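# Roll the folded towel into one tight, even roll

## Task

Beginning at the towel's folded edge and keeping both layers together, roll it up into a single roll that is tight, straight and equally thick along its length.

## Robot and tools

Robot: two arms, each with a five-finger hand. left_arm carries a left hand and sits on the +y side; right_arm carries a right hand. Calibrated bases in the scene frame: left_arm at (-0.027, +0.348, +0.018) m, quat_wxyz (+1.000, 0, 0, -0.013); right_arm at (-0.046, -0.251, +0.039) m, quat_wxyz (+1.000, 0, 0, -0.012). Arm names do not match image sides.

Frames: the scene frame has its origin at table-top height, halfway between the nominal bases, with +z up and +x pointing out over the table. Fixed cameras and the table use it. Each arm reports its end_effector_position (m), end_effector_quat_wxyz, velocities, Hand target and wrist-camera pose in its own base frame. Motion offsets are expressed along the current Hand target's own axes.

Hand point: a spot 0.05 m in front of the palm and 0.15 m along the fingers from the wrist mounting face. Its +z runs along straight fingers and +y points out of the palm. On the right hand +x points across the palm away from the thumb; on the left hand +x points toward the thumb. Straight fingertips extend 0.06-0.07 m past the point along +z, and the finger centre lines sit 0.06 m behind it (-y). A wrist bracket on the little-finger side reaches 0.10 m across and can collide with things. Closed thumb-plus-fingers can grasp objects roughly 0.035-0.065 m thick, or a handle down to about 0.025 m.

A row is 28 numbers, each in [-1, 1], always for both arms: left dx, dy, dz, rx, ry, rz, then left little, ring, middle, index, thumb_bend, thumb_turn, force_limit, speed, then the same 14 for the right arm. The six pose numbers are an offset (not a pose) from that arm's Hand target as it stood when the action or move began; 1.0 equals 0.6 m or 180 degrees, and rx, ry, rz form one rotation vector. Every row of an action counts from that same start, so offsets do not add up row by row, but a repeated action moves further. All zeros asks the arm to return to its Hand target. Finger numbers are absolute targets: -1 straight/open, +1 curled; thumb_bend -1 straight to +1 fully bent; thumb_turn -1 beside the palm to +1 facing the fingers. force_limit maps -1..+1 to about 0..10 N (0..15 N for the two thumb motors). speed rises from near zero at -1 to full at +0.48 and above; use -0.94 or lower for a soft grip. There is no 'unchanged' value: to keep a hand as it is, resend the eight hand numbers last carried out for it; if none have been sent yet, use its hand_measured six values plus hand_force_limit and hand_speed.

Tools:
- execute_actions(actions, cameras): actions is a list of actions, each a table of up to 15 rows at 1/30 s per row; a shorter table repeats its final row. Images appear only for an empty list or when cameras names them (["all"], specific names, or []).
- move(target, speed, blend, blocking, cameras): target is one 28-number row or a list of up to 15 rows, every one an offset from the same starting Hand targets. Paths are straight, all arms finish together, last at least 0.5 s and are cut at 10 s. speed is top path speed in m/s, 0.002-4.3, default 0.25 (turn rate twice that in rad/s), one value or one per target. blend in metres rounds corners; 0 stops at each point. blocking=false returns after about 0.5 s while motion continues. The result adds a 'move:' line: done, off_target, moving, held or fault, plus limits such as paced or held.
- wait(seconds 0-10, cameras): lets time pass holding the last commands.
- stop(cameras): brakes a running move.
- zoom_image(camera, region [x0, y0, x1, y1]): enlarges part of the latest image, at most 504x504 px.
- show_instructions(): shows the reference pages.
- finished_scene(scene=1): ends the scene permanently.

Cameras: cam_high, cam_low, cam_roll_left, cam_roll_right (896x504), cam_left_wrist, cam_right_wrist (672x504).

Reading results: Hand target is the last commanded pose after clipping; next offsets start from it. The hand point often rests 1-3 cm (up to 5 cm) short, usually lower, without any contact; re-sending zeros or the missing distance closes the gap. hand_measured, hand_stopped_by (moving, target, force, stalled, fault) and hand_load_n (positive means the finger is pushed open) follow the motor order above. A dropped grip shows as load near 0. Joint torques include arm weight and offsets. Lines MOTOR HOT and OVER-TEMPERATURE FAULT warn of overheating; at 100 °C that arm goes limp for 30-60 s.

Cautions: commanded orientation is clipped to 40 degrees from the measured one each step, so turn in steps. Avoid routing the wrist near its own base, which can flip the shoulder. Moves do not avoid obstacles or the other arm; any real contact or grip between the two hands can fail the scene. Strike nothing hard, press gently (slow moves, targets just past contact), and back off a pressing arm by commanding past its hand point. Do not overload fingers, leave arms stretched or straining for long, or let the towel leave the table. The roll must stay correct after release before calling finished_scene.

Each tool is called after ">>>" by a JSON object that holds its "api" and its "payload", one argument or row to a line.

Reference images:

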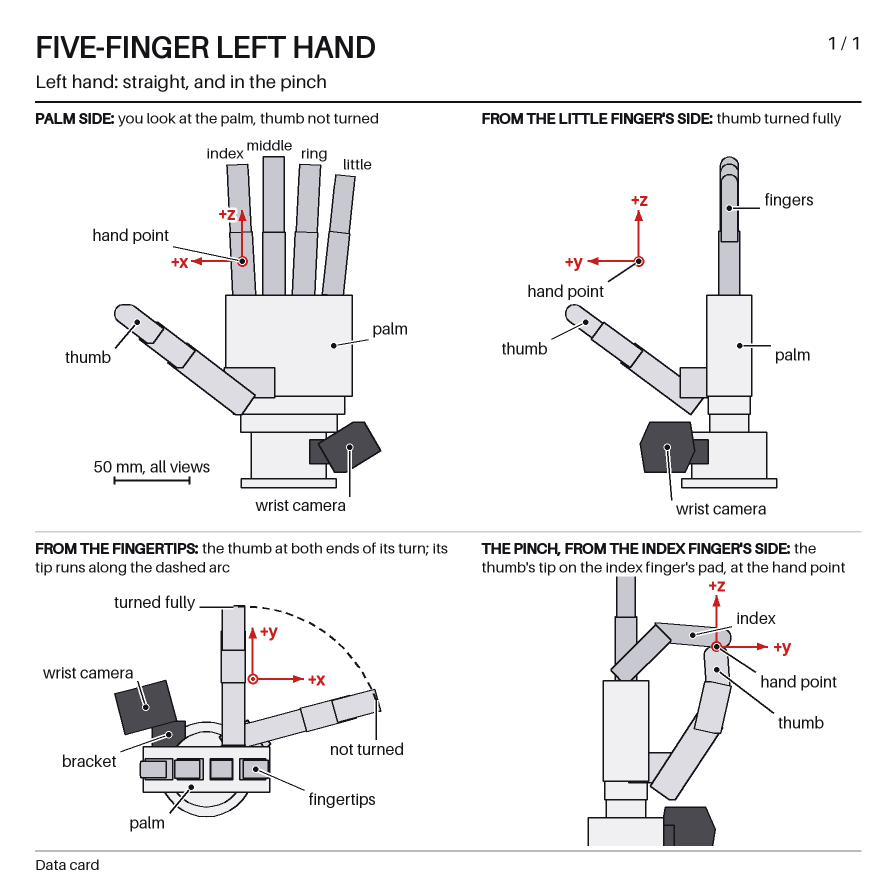

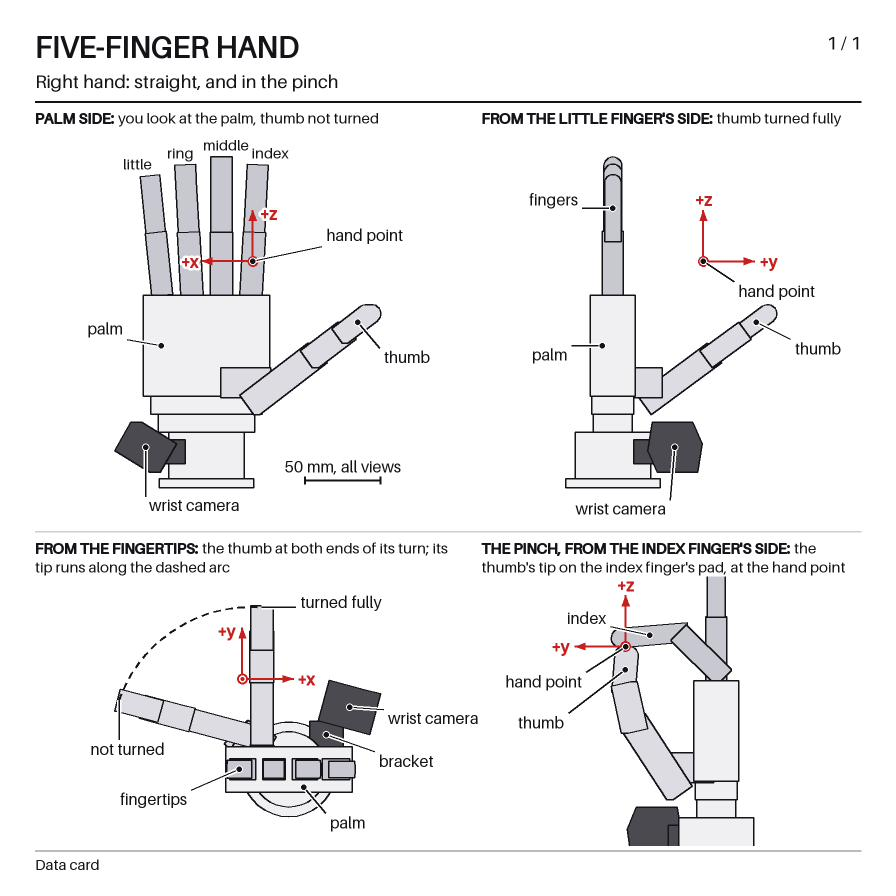

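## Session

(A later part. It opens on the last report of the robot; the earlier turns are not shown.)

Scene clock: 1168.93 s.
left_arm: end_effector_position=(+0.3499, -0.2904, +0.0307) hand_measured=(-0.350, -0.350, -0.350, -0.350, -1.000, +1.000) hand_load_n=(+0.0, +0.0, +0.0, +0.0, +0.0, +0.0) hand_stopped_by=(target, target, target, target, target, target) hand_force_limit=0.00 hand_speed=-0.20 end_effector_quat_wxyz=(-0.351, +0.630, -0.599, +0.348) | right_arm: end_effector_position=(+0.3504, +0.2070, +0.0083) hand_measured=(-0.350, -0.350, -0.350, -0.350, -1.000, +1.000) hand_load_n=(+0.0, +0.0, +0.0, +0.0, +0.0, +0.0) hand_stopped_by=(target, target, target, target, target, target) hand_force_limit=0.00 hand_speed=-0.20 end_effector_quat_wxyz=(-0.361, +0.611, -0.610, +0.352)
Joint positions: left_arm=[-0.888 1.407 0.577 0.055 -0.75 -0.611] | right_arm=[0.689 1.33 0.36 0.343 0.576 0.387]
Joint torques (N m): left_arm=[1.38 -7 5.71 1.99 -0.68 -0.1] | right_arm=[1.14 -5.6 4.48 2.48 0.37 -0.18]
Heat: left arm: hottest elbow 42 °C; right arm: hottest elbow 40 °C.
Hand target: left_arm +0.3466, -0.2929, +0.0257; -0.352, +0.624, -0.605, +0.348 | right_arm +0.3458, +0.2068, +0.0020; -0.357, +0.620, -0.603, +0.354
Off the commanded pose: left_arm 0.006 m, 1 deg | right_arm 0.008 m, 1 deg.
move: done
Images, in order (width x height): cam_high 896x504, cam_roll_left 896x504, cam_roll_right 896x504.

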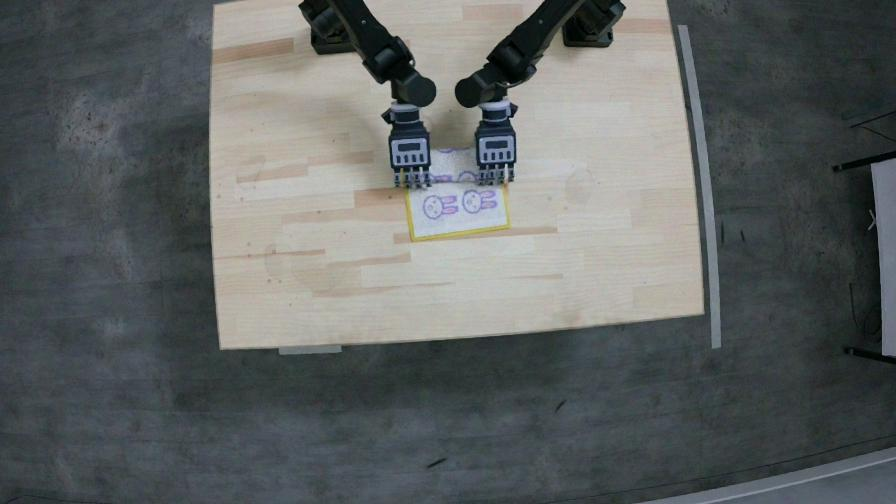

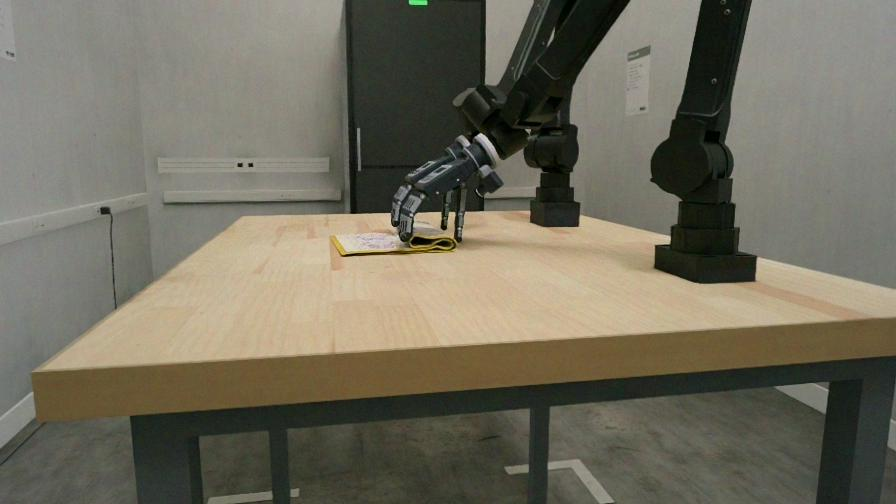

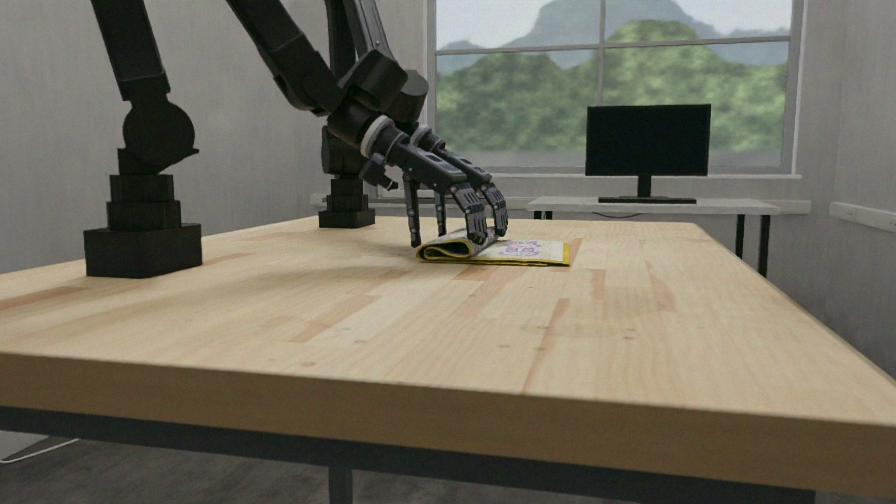

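>>> {"api": "move", "payload": {
  "target": [
    [0, 0.0115, 0.0067, 0, 0, 0, -0.35, -0.35, -0.35, -0.35, -1, 1, 0, -0.2, 0, 0.0115, 0.0067, 0, 0, 0, -0.35, -0.35, -0.35, -0.35, -1, 1, 0, -0.2],
    [0, 0.0115, 0.0067, 0, 0, 0, -0.05, -0.05, -0.05, -0.05, -0.85, 1, 0, -0.4, 0, 0.0115, 0.0067, 0, 0, 0, -0.05, -0.05, -0.05, -0.05, -0.85, 1, 0, -0.4]
  ],
  "speed": 0.1,
  "cameras": ["cam_roll_left", "cam_roll_right"]
}}

>>> {"api": "zoom_image", "payload": {
  "camera": "cam_roll_left",
  "region": [370, 190, 490, 270]
}}

>>> {"api": "zoom_image", "payload": {
  "camera": "cam_roll_right",
  "region": [400, 180, 540, 275]
}}

Scene clock: 1171.90 s.
left_arm: end_effector_position=(+0.3504, -0.2903, +0.0241) hand_measured=(-0.050, -0.050, -0.050, -0.050, -0.850, +1.000) hand_load_n=(+0.0, +0.0, +0.5, +0.0, +0.5, +0.0) hand_stopped_by=(target, target, target, target, target, target) hand_force_limit=0.00 hand_speed=-0.40 end_effector_quat_wxyz=(-0.352, +0.630, -0.598, +0.350) | right_arm: end_effector_position=(+0.3504, +0.2068, -0.0001) hand_measured=(-0.050, -0.050, -0.050, -0.050, -0.850, +1.000) hand_load_n=(+0.0, +0.0, +0.0, +0.0, +0.5, +0.0) hand_stopped_by=(target, target, target, target, target, target) hand_force_limit=0.00 hand_speed=-0.40 end_effector_quat_wxyz=(-0.360, +0.612, -0.610, +0.352)
Joint positions: left_arm=[-0.888 1.428 0.568 0.089 -0.753 -0.61] | right_arm=[0.689 1.365 0.353 0.385 0.576 0.386]
Joint torques (N m): left_arm=[1.26 -6.77 5.59 1.91 -0.54 -0.09] | right_arm=[0.91 -5.48 4.19 2.51 0.31 -0.14]
Heat: left arm: hottest elbow 42 °C; right arm: hottest elbow 40 °C.
Hand target: left_arm +0.3465, -0.2929, +0.0177; -0.352, +0.624, -0.605, +0.348 | right_arm +0.3460, +0.2068, -0.0059; -0.357, +0.620, -0.603, +0.354
Off the commanded pose: left_arm 0.008 m, 1 deg | right_arm 0.007 m, 1 deg.
move: done
Images, in order (width x height): cam_roll_left 896x504, cam_roll_right 896x504.

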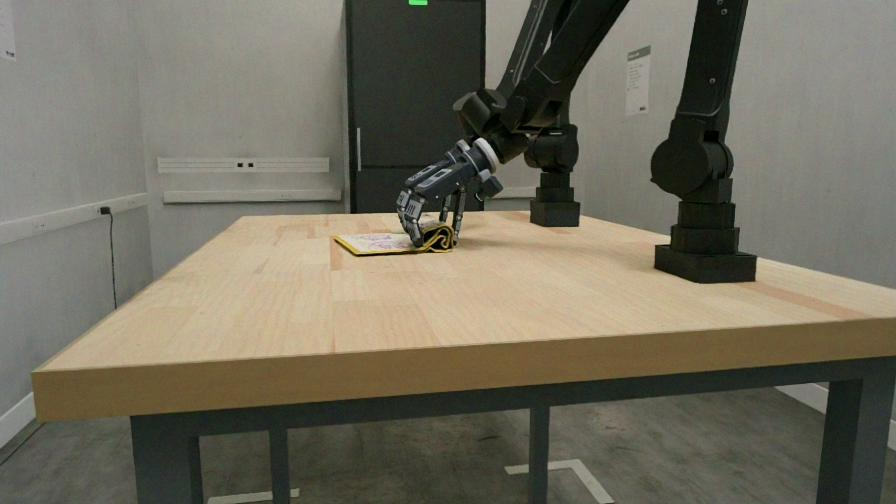

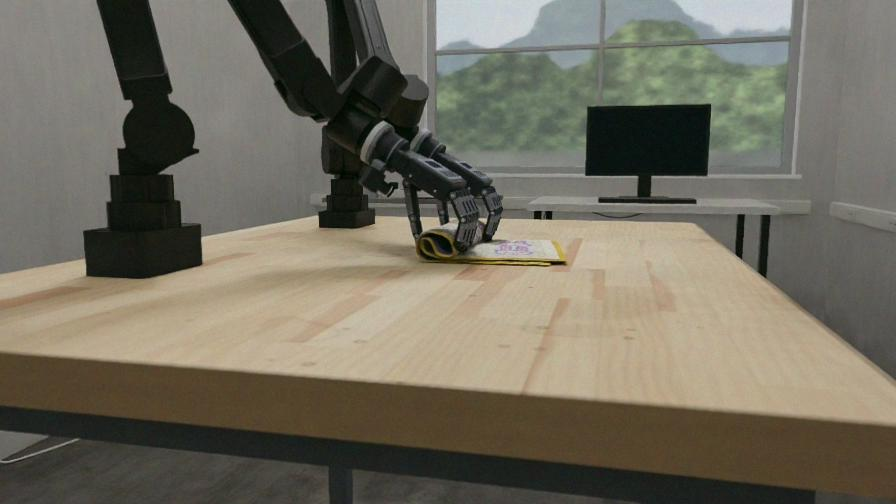

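Scaled by 4.200 from the camera's 896x504 image, which has a finer 1280x720 frame.

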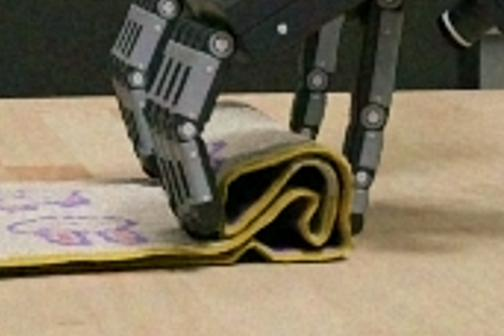

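Scaled by 3.600 from the camera's 896x504 image, which has a finer 1280x720 frame.

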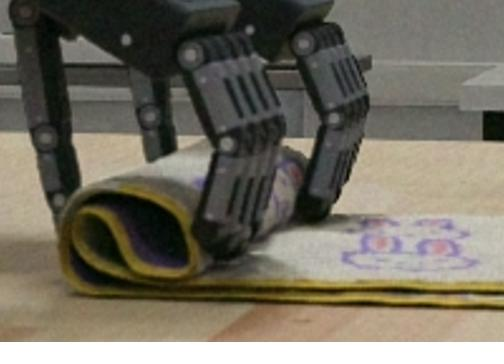

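>>> {"api": "move", "payload": {
  "target": [0, 0, 0, 0, 0, 0, 0.15, 0.15, 0.15, 0.15, -0.7, 1, 0, -0.6, 0, 0, 0, 0, 0, 0, 0.15, 0.15, 0.15, 0.15, -0.7, 1, 0, -0.6],
  "speed": 0.1,
  "cameras": ["cam_roll_left", "cam_roll_right", "cam_left_wrist", "cam_right_wrist"]
}}

>>> {"api": "zoom_image", "payload": {
  "camera": "cam_roll_left",
  "region": [370, 190, 490, 270]
}}

>>> {"api": "zoom_image", "payload": {
  "camera": "cam_roll_right",
  "region": [400, 180, 540, 275]
}}

Scene clock: 1173.50 s.
left_arm: end_effector_position=(+0.3504, -0.2903, +0.0241) hand_measured=(+0.150, +0.150, +0.150, +0.150, -0.700, +1.000) hand_load_n=(+0.0, +0.0, +0.5, +0.0, +0.5, +0.0) hand_stopped_by=(target, target, target, target, target, target) hand_force_limit=0.00 hand_speed=-0.60 end_effector_quat_wxyz=(-0.352, +0.630, -0.598, +0.349) | right_arm: end_effector_position=(+0.3504, +0.2068, -0.0001) hand_measured=(+0.150, +0.150, +0.150, +0.150, -0.700, +1.000) hand_load_n=(+0.0, +0.0, +0.0, +0.0, +0.0, +0.5) hand_stopped_by=(target, target, target, target, target, target) hand_force_limit=0.00 hand_speed=-0.60 end_effector_quat_wxyz=(-0.360, +0.612, -0.610, +0.352)
Joint positions: left_arm=[-0.888 1.428 0.568 0.089 -0.753 -0.61] | right_arm=[0.689 1.365 0.353 0.385 0.576 0.386]
Joint torques (N m): left_arm=[1.26 -6.83 5.61 1.89 -0.54 -0.09] | right_arm=[1.08 -5.77 4.18 2.45 0.31 -0.13]
Heat: left arm: hottest elbow 42 °C; right arm: hottest elbow 40 °C.
Hand target: left_arm +0.3465, -0.2930, +0.0177; -0.352, +0.624, -0.605, +0.348 | right_arm +0.3460, +0.2067, -0.0059; -0.357, +0.620, -0.603, +0.354
Off the commanded pose: left_arm 0.008 m, 1 deg | right_arm 0.007 m, 1 deg.
move: done
Images, in order (width x height): cam_roll_left 896x504, cam_roll_right 896x504, cam_left_wrist 672x504, cam_right_wrist 672x504.

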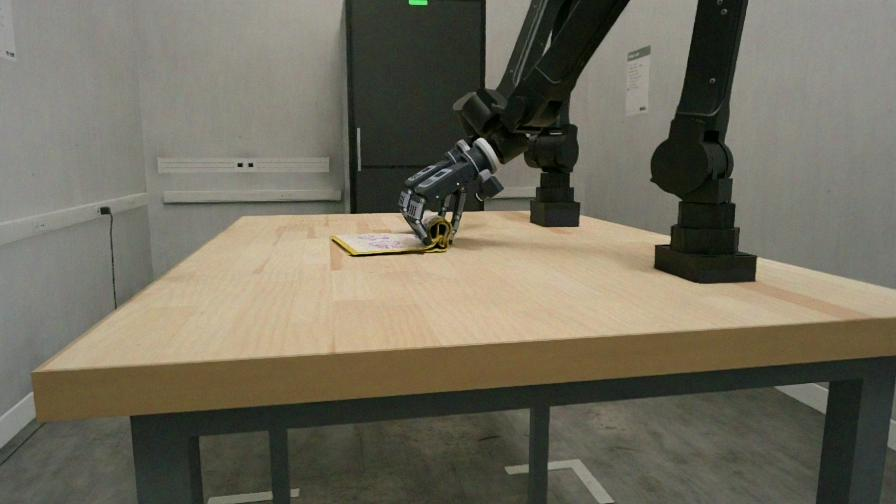

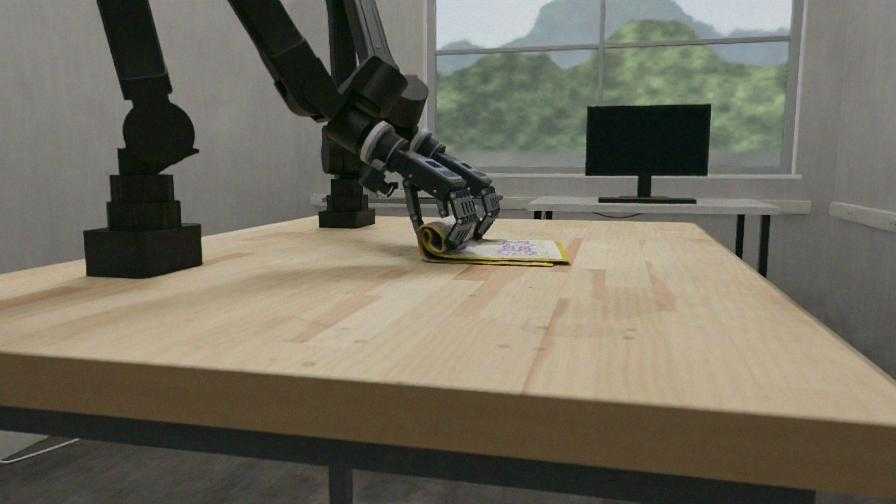

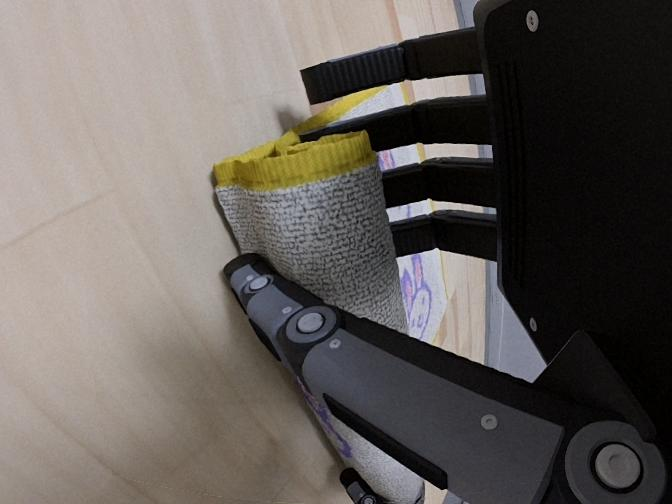

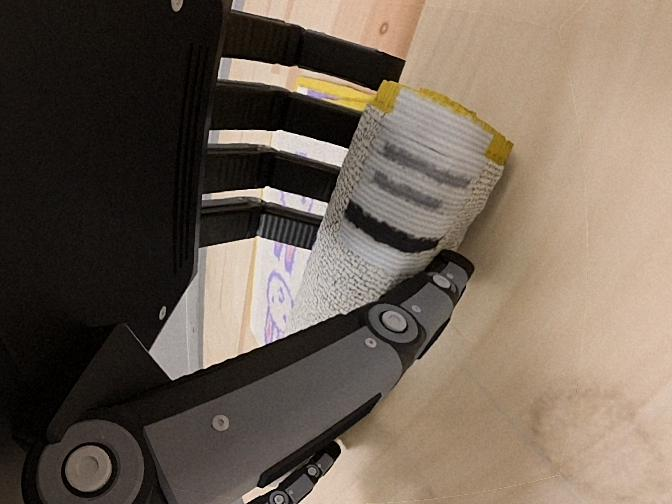

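Scaled by 4.200 from the camera's 896x504 image, which has a finer 1280x720 frame.

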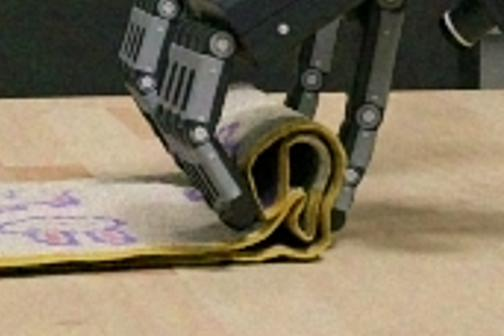

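Scaled by 3.600 from the camera's 896x504 image, which has a finer 1280x720 frame.

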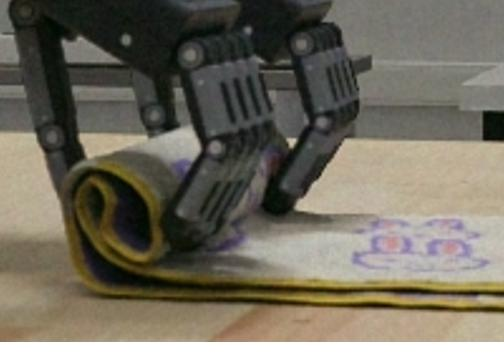

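>>> {"api": "move", "payload": {
  "target": [0, 0, 0, 0, 0, 0, 0.28, 0.28, 0.28, 0.28, -0.5, 1, 0, -0.7, 0, 0, 0, 0, 0, 0, 0.28, 0.28, 0.28, 0.28, -0.5, 1, 0, -0.7],
  "speed": 0.1,
  "cameras": ["cam_roll_left", "cam_roll_right", "cam_left_wrist", "cam_right_wrist"]
}}

>>> {"api": "zoom_image", "payload": {
  "camera": "cam_roll_left",
  "region": [370, 190, 490, 270]
}}

>>> {"api": "zoom_image", "payload": {
  "camera": "cam_roll_right",
  "region": [400, 180, 540, 275]
}}

Scene clock: 1175.70 s.
left_arm: end_effector_position=(+0.3504, -0.2903, +0.0241) hand_measured=(+0.280, +0.280, +0.280, +0.280, -0.550, +1.000) hand_load_n=(+0.0, +0.0, +3.0, +0.5, +7.0, +0.5) hand_stopped_by=(target, target, target, target, force, target) hand_force_limit=0.00 hand_speed=-0.70 end_effector_quat_wxyz=(-0.352, +0.630, -0.598, +0.349) | right_arm: end_effector_position=(+0.3503, +0.2069, -0.0002) hand_measured=(+0.280, +0.280, +0.280, +0.280, -0.506, +1.000) hand_load_n=(+0.0, +0.0, +3.0, +0.5, +7.0, +1.5) hand_stopped_by=(target, target, target, target, force, target) hand_force_limit=0.00 hand_speed=-0.70 end_effector_quat_wxyz=(-0.360, +0.612, -0.610, +0.352)
Joint positions: left_arm=[-0.888 1.428 0.568 0.089 -0.753 -0.61] | right_arm=[0.69 1.366 0.353 0.385 0.576 0.386]
Joint torques (N m): left_arm=[1.38 -6.77 5.6 1.89 -0.53 -0.08] | right_arm=[0.79 -5.48 4.11 2.41 0.29 -0.17]
Heat: left arm: hottest elbow 42 °C; right arm: hottest elbow 39 °C.
Hand target: left_arm +0.3466, -0.2929, +0.0177; -0.352, +0.624, -0.605, +0.348 | right_arm +0.3460, +0.2068, -0.0059; -0.357, +0.620, -0.603, +0.353
Off the commanded pose: left_arm 0.008 m, 1 deg | right_arm 0.007 m, 1 deg.
move: done
Images, in order (width x height): cam_roll_left 896x504, cam_roll_right 896x504, cam_left_wrist 672x504, cam_right_wrist 672x504.

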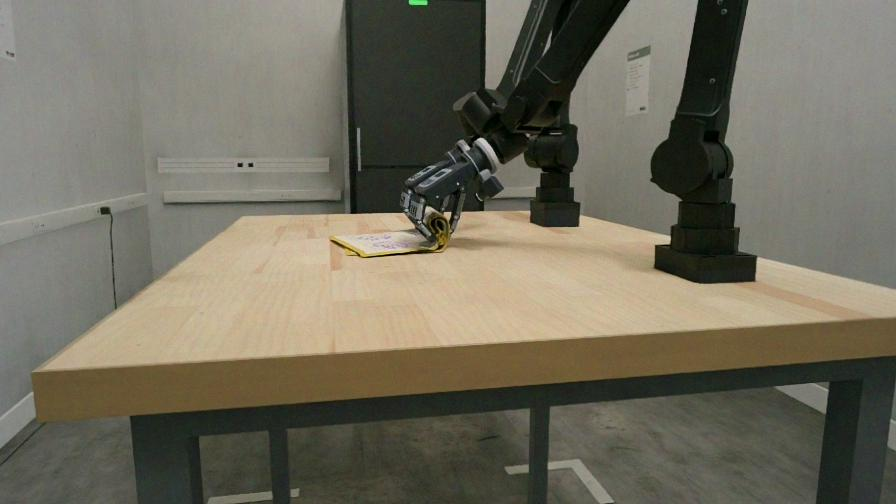

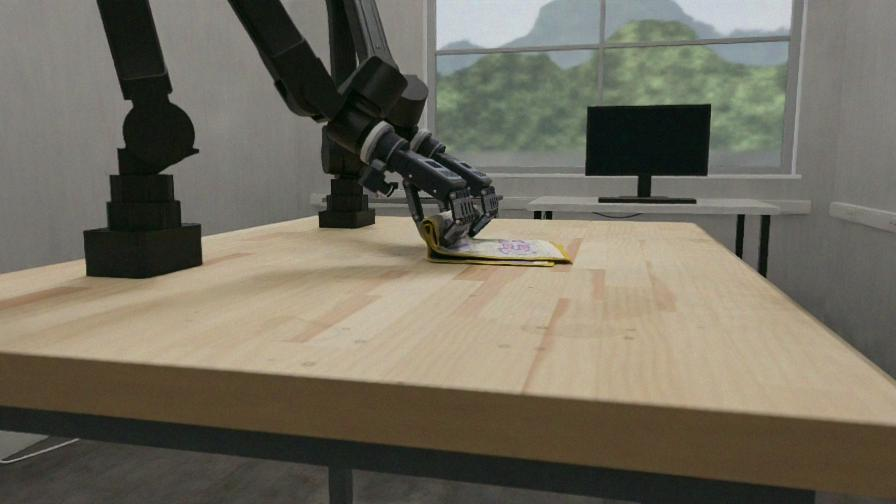

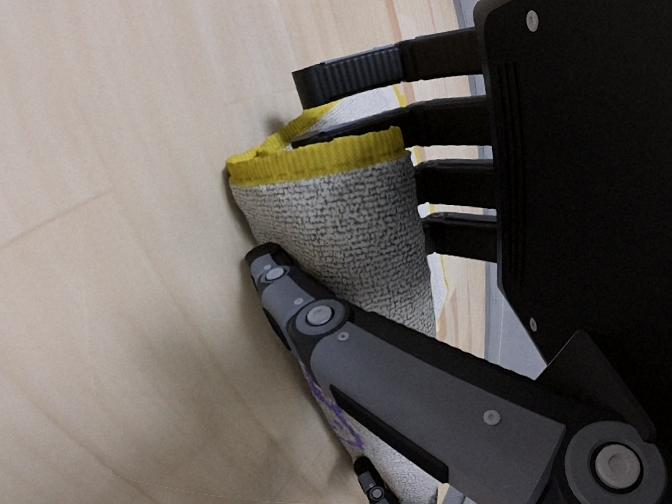

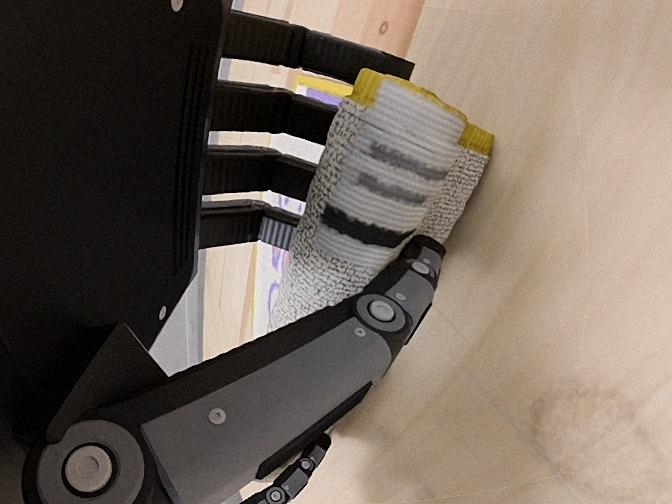

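Scaled by 4.200 from the camera's 896x504 image, which has a finer 1280x720 frame.

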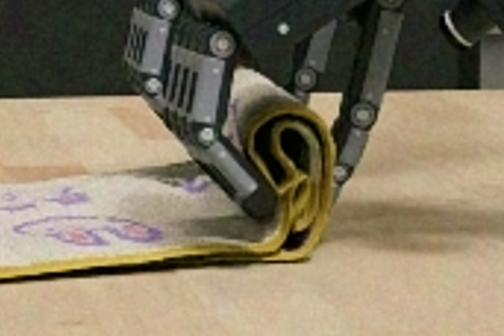

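Scaled by 3.600 from the camera's 896x504 image, which has a finer 1280x720 frame.

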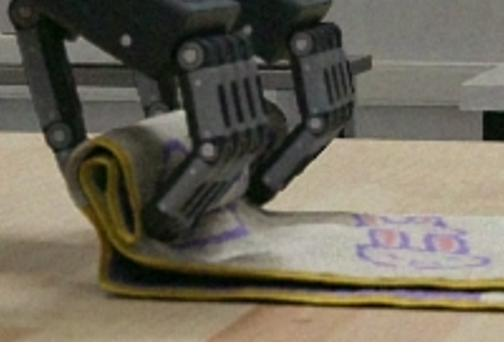

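>>> {"api": "move", "payload": {
  "target": [
    [0, -0.0361, -0.0208, 0, 0, 0, 0.28, 0.28, 0.28, 0.28, -0.5, 1, 0, -0.7, 0, -0.0361, -0.0208, 0, 0, 0, 0.28, 0.28, 0.28, 0.28, -0.5, 1, 0, -0.7],
    [0, -0.0798, 0.0117, -0.222, 0, 0, 0.28, 0.28, 0.28, 0.28, -0.5, 1, 0, -0.7, 0, -0.0798, 0.0117, -0.222, 0, 0, 0.28, 0.28, 0.28, 0.28, -0.5, 1, 0, -0.7],
    [0, -0.0706, 0.0689, -0.456, 0, 0, 0.28, 0.28, 0.28, 0.28, -0.5, 1, 0, -0.7, 0, -0.0706, 0.0689, -0.456, 0, 0, 0.28, 0.28, 0.28, 0.28, -0.5, 1, 0, -0.7]
  ],
  "speed": 0.15,
  "blend": 0.01,
  "cameras": ["cam_high", "cam_low", "cam_roll_left", "cam_roll_right", "cam_left_wrist", "cam_right_wrist"]
}}

>>> {"api": "zoom_image", "payload": {
  "camera": "cam_roll_left",
  "region": [330, 170, 490, 280]
}}

>>> {"api": "zoom_image", "payload": {
  "camera": "cam_roll_right",
  "region": [400, 170, 600, 280]
}}

Scene clock: 1185.07 s.
left_arm: end_effector_position=(+0.3893, -0.2877, +0.0327) hand_measured=(+0.280, +0.280, +0.280, +0.280, -0.550, +1.000) hand_load_n=(+0.0, +0.5, +3.0, +0.5, +6.5, +0.0) hand_stopped_by=(target, target, target, target, force, target) hand_force_limit=0.00 hand_speed=-0.70 end_effector_quat_wxyz=(+0.143, +0.700, -0.685, -0.141) | right_arm: end_effector_position=(+0.3917, +0.2063, +0.0103) hand_measured=(+0.280, +0.280, +0.280, +0.280, -0.506, +1.000) hand_load_n=(+0.0, +0.0, +3.0, +0.0, +6.0, +1.0) hand_stopped_by=(target, target, target, target, force, target) hand_force_limit=0.00 hand_speed=-0.70 end_effector_quat_wxyz=(+0.142, +0.700, -0.689, -0.127)
Joint positions: left_arm=[-0.454 2.077 1.609 -1.468 0.18 -0.443] | right_arm=[0.335 2.037 1.484 -1.387 -0.1 0.301]
Joint torques (N m): left_arm=[2.73 -14.8 9.51 -0.92 0.38 -0.11] | right_arm=[0.03 -15.85 8.09 -0.73 -0.3 -0.11]
Heat: left arm: hottest elbow 42 °C; right arm: hottest elbow 39 °C.
Hand target: left_arm +0.4035, -0.2913, +0.0329; +0.145, +0.702, -0.685, -0.135 | right_arm +0.4027, +0.2081, +0.0104; +0.138, +0.702, -0.687, -0.129
Off the commanded pose: left_arm 0.015 m, 1 deg | right_arm 0.011 m, 1 deg.
move: off_target (left_arm, right_arm)

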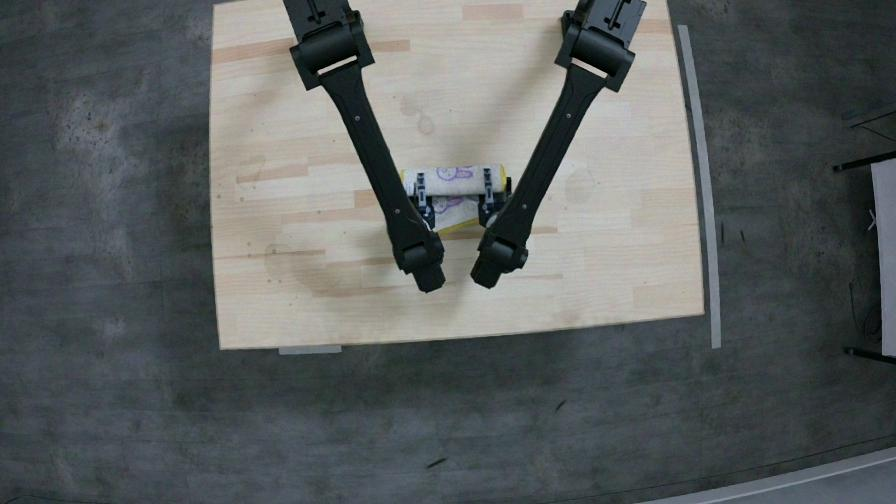

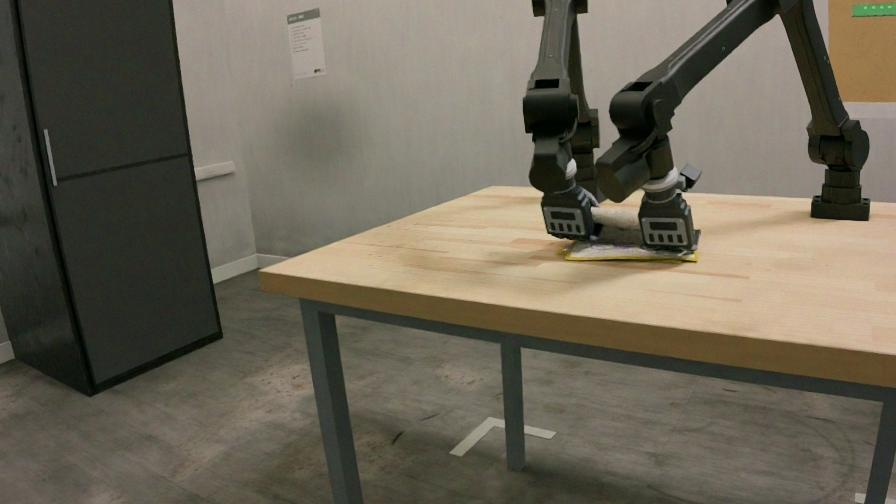

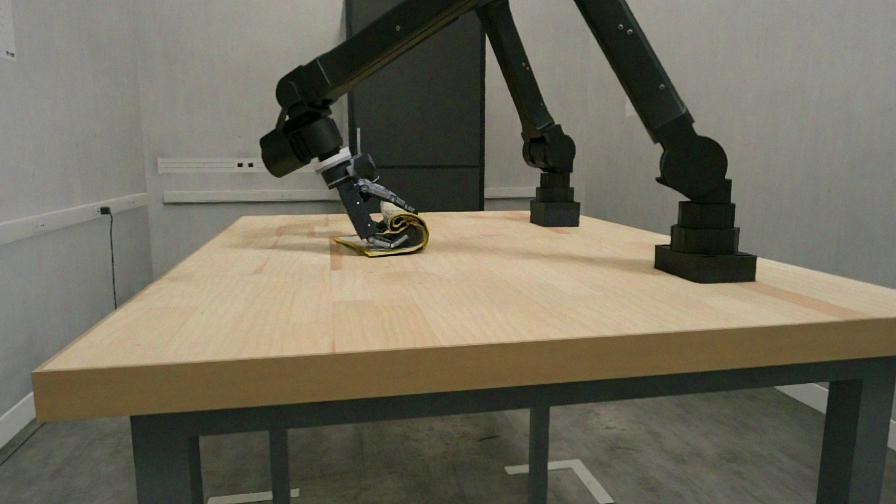

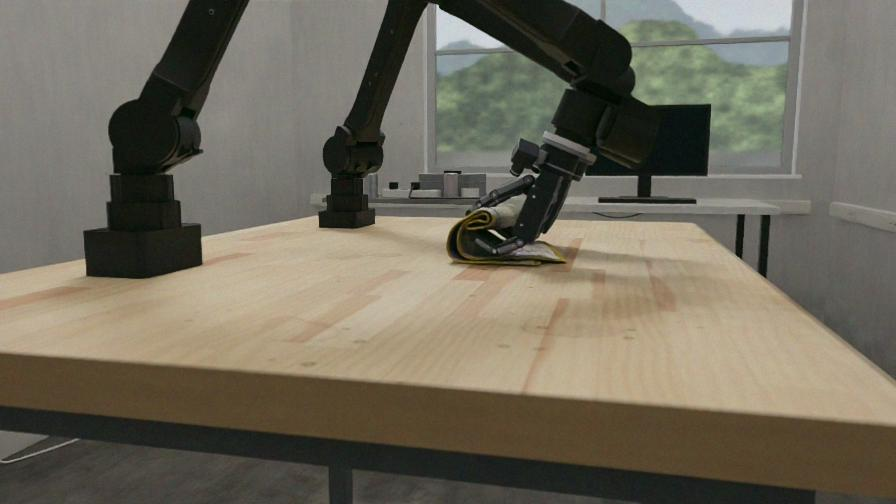

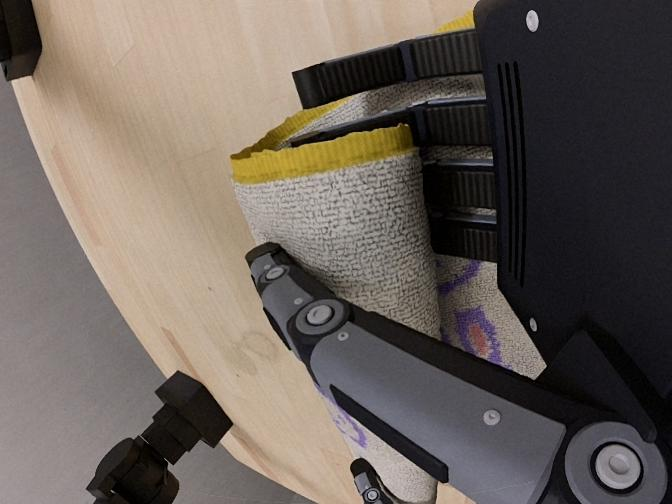

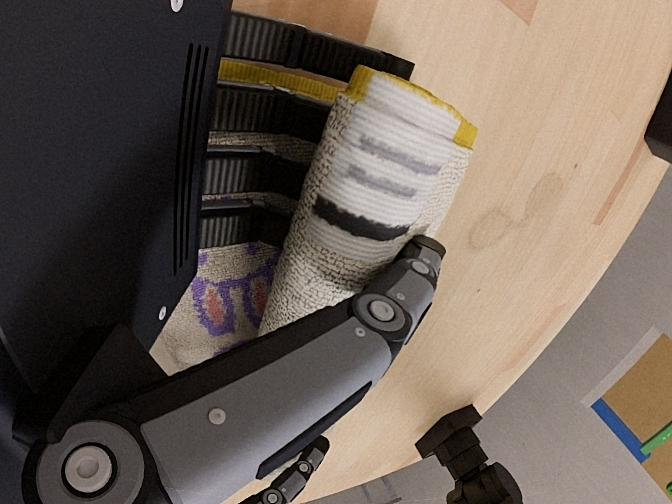

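Scaled by 3.150 from the camera's 896x504 image, which has a finer 1280x720 frame.

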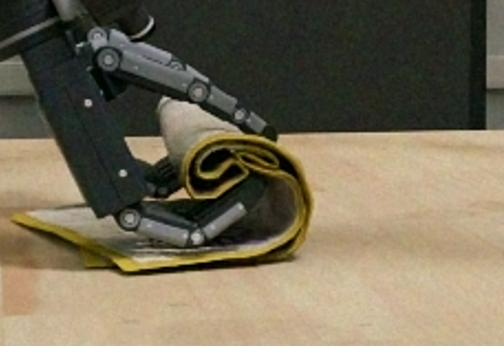

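Scaled by 2.520 from the camera's 896x504 image, which has a finer 1280x720 frame.

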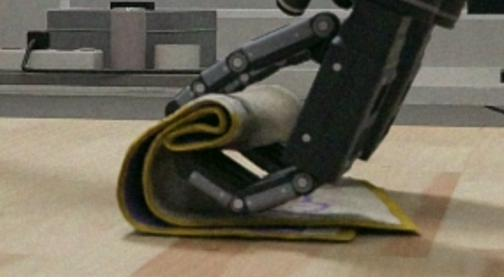

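>>> {"api": "move", "payload": {
  "target": [
    [0, 0, 0, 0, 0, 0, 0.28, 0.28, 0.28, 0.28, -1, 1, 0, 0, 0, 0, 0, 0, 0, 0, 0.28, 0.28, 0.28, 0.28, -0.5, 1, 0, -0.7],
    [-0.145, 0, 0, 0, 0, 0, 0.28, 0.28, 0.28, 0.28, -1, 1, 0, 0, 0, 0, 0, 0, 0, 0, 0.28, 0.28, 0.28, 0.28, -0.5, 1, 0, -0.7]
  ],
  "speed": 0.1,
  "cameras": ["cam_high", "cam_low", "cam_roll_left", "cam_roll_right", "cam_right_wrist"]
}}

>>> {"api": "zoom_image", "payload": {
  "camera": "cam_roll_left",
  "region": [330, 170, 490, 280]
}}

>>> {"api": "zoom_image", "payload": {
  "camera": "cam_roll_right",
  "region": [400, 170, 600, 280]
}}

Scene clock: 1191.60 s.
left_arm: end_effector_position=(+0.3984, -0.2065, +0.0273) hand_measured=(+0.280, +0.280, +0.280, +0.280, -1.000, +1.000) hand_load_n=(+0.0, +0.0, +0.0, +0.0, +0.0, +0.0) hand_stopped_by=(target, target, target, target, target, target) hand_force_limit=0.00 hand_speed=0.00 end_effector_quat_wxyz=(+0.151, +0.702, -0.680, -0.147) | right_arm: end_effector_position=(+0.3916, +0.2068, +0.0105) hand_measured=(+0.280, +0.280, +0.280, +0.280, -0.506, +1.000) hand_load_n=(+0.0, +0.0, +3.0, +0.5, +6.0, +1.5) hand_stopped_by=(target, target, target, target, force, target) hand_force_limit=0.00 hand_speed=-0.70 end_effector_quat_wxyz=(+0.141, +0.699, -0.689, -0.128)
Joint positions: left_arm=[-0.311 2.047 1.532 -1.458 0.137 -0.315] | right_arm=[0.335 2.037 1.484 -1.387 -0.103 0.301]
Joint torques (N m): left_arm=[2.32 -17.2 5.49 -0.03 -0.01 -0.09] | right_arm=[0.21 -15.91 7.95 -0.59 -0.21 -0.11]
Heat: left arm: hottest elbow 42 °C; right arm: hottest elbow 39 °C.
Hand target: left_arm +0.4013, -0.2043, +0.0322; +0.145, +0.702, -0.684, -0.135 | right_arm +0.4028, +0.2081, +0.0104; +0.138, +0.702, -0.687, -0.129
Off the commanded pose: left_arm 0.006 m, 2 deg | right_arm 0.011 m, 1 deg.
move: off_target (right_arm)
Images, in order (width x height): cam_high 896x504, cam_low 896x504, cam_roll_left 896x504, cam_roll_right 896x504, cam_right_wrist 672x504.

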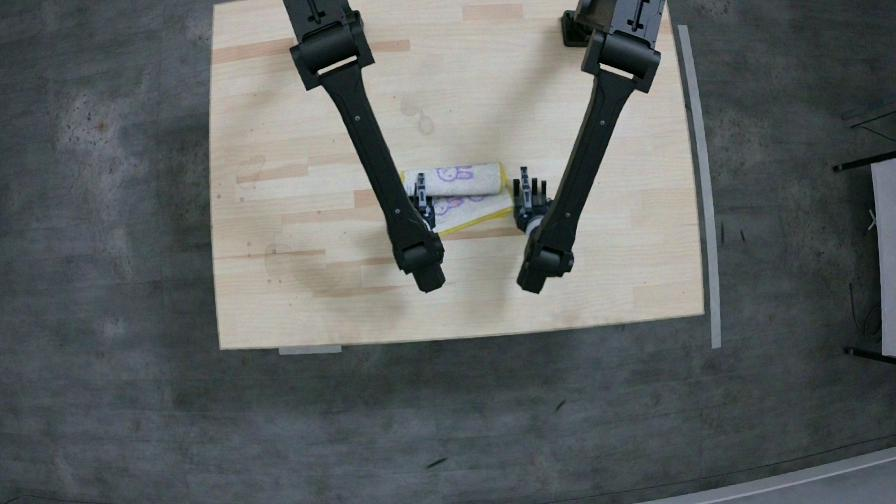

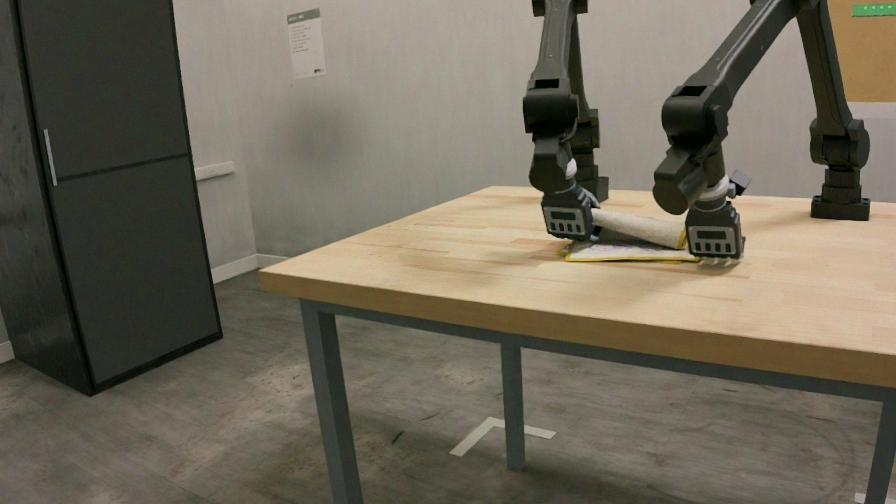

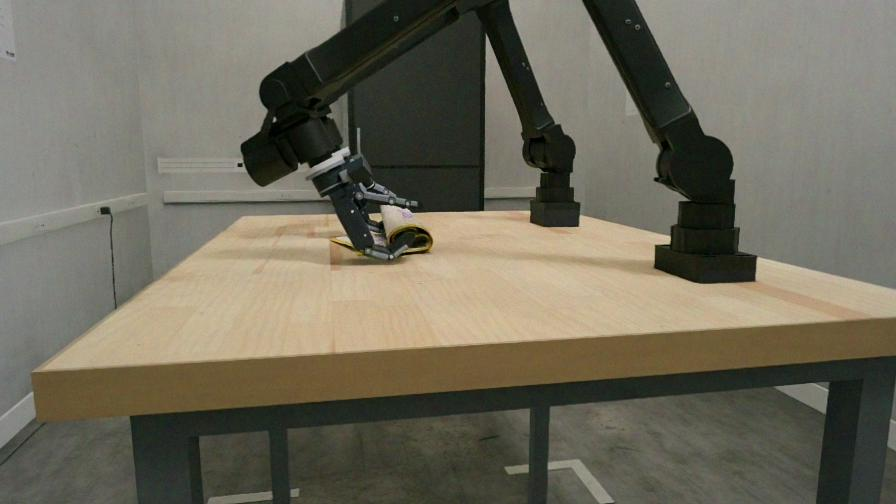

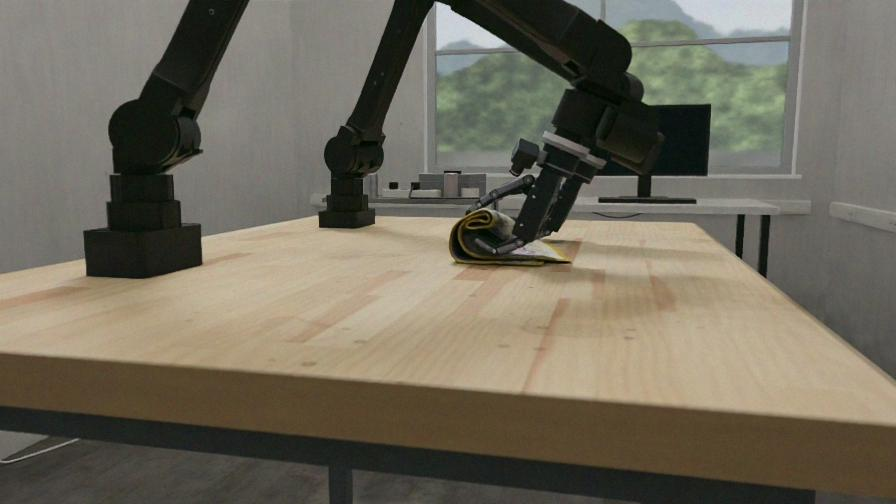

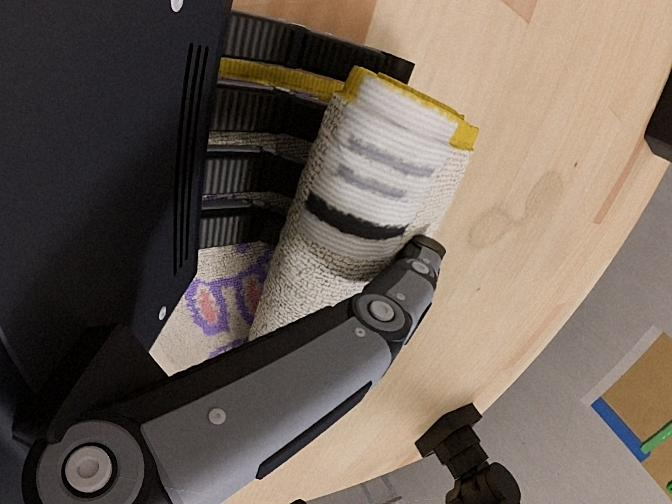

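Scaled by 3.150 from the camera's 896x504 image, which has a finer 1280x720 frame.

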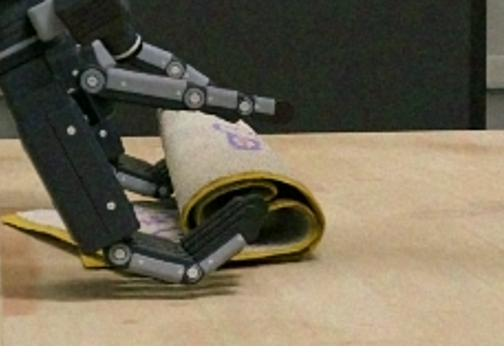

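Scaled by 2.520 from the camera's 896x504 image, which has a finer 1280x720 frame.

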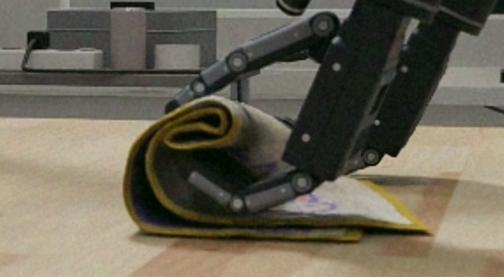

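>>> {"api": "zoom_image", "payload": {
  "camera": "cam_high",
  "region": [370, 130, 570, 260]
}}

Scaled by 2.520 from the camera's 896x504 image, which has a finer 1280x720 frame.

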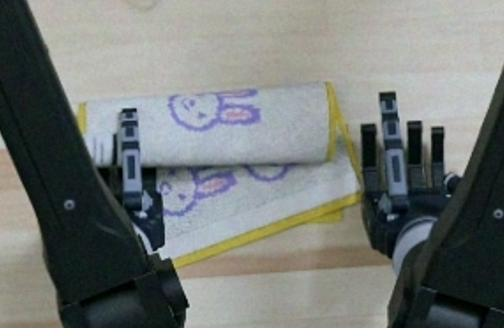

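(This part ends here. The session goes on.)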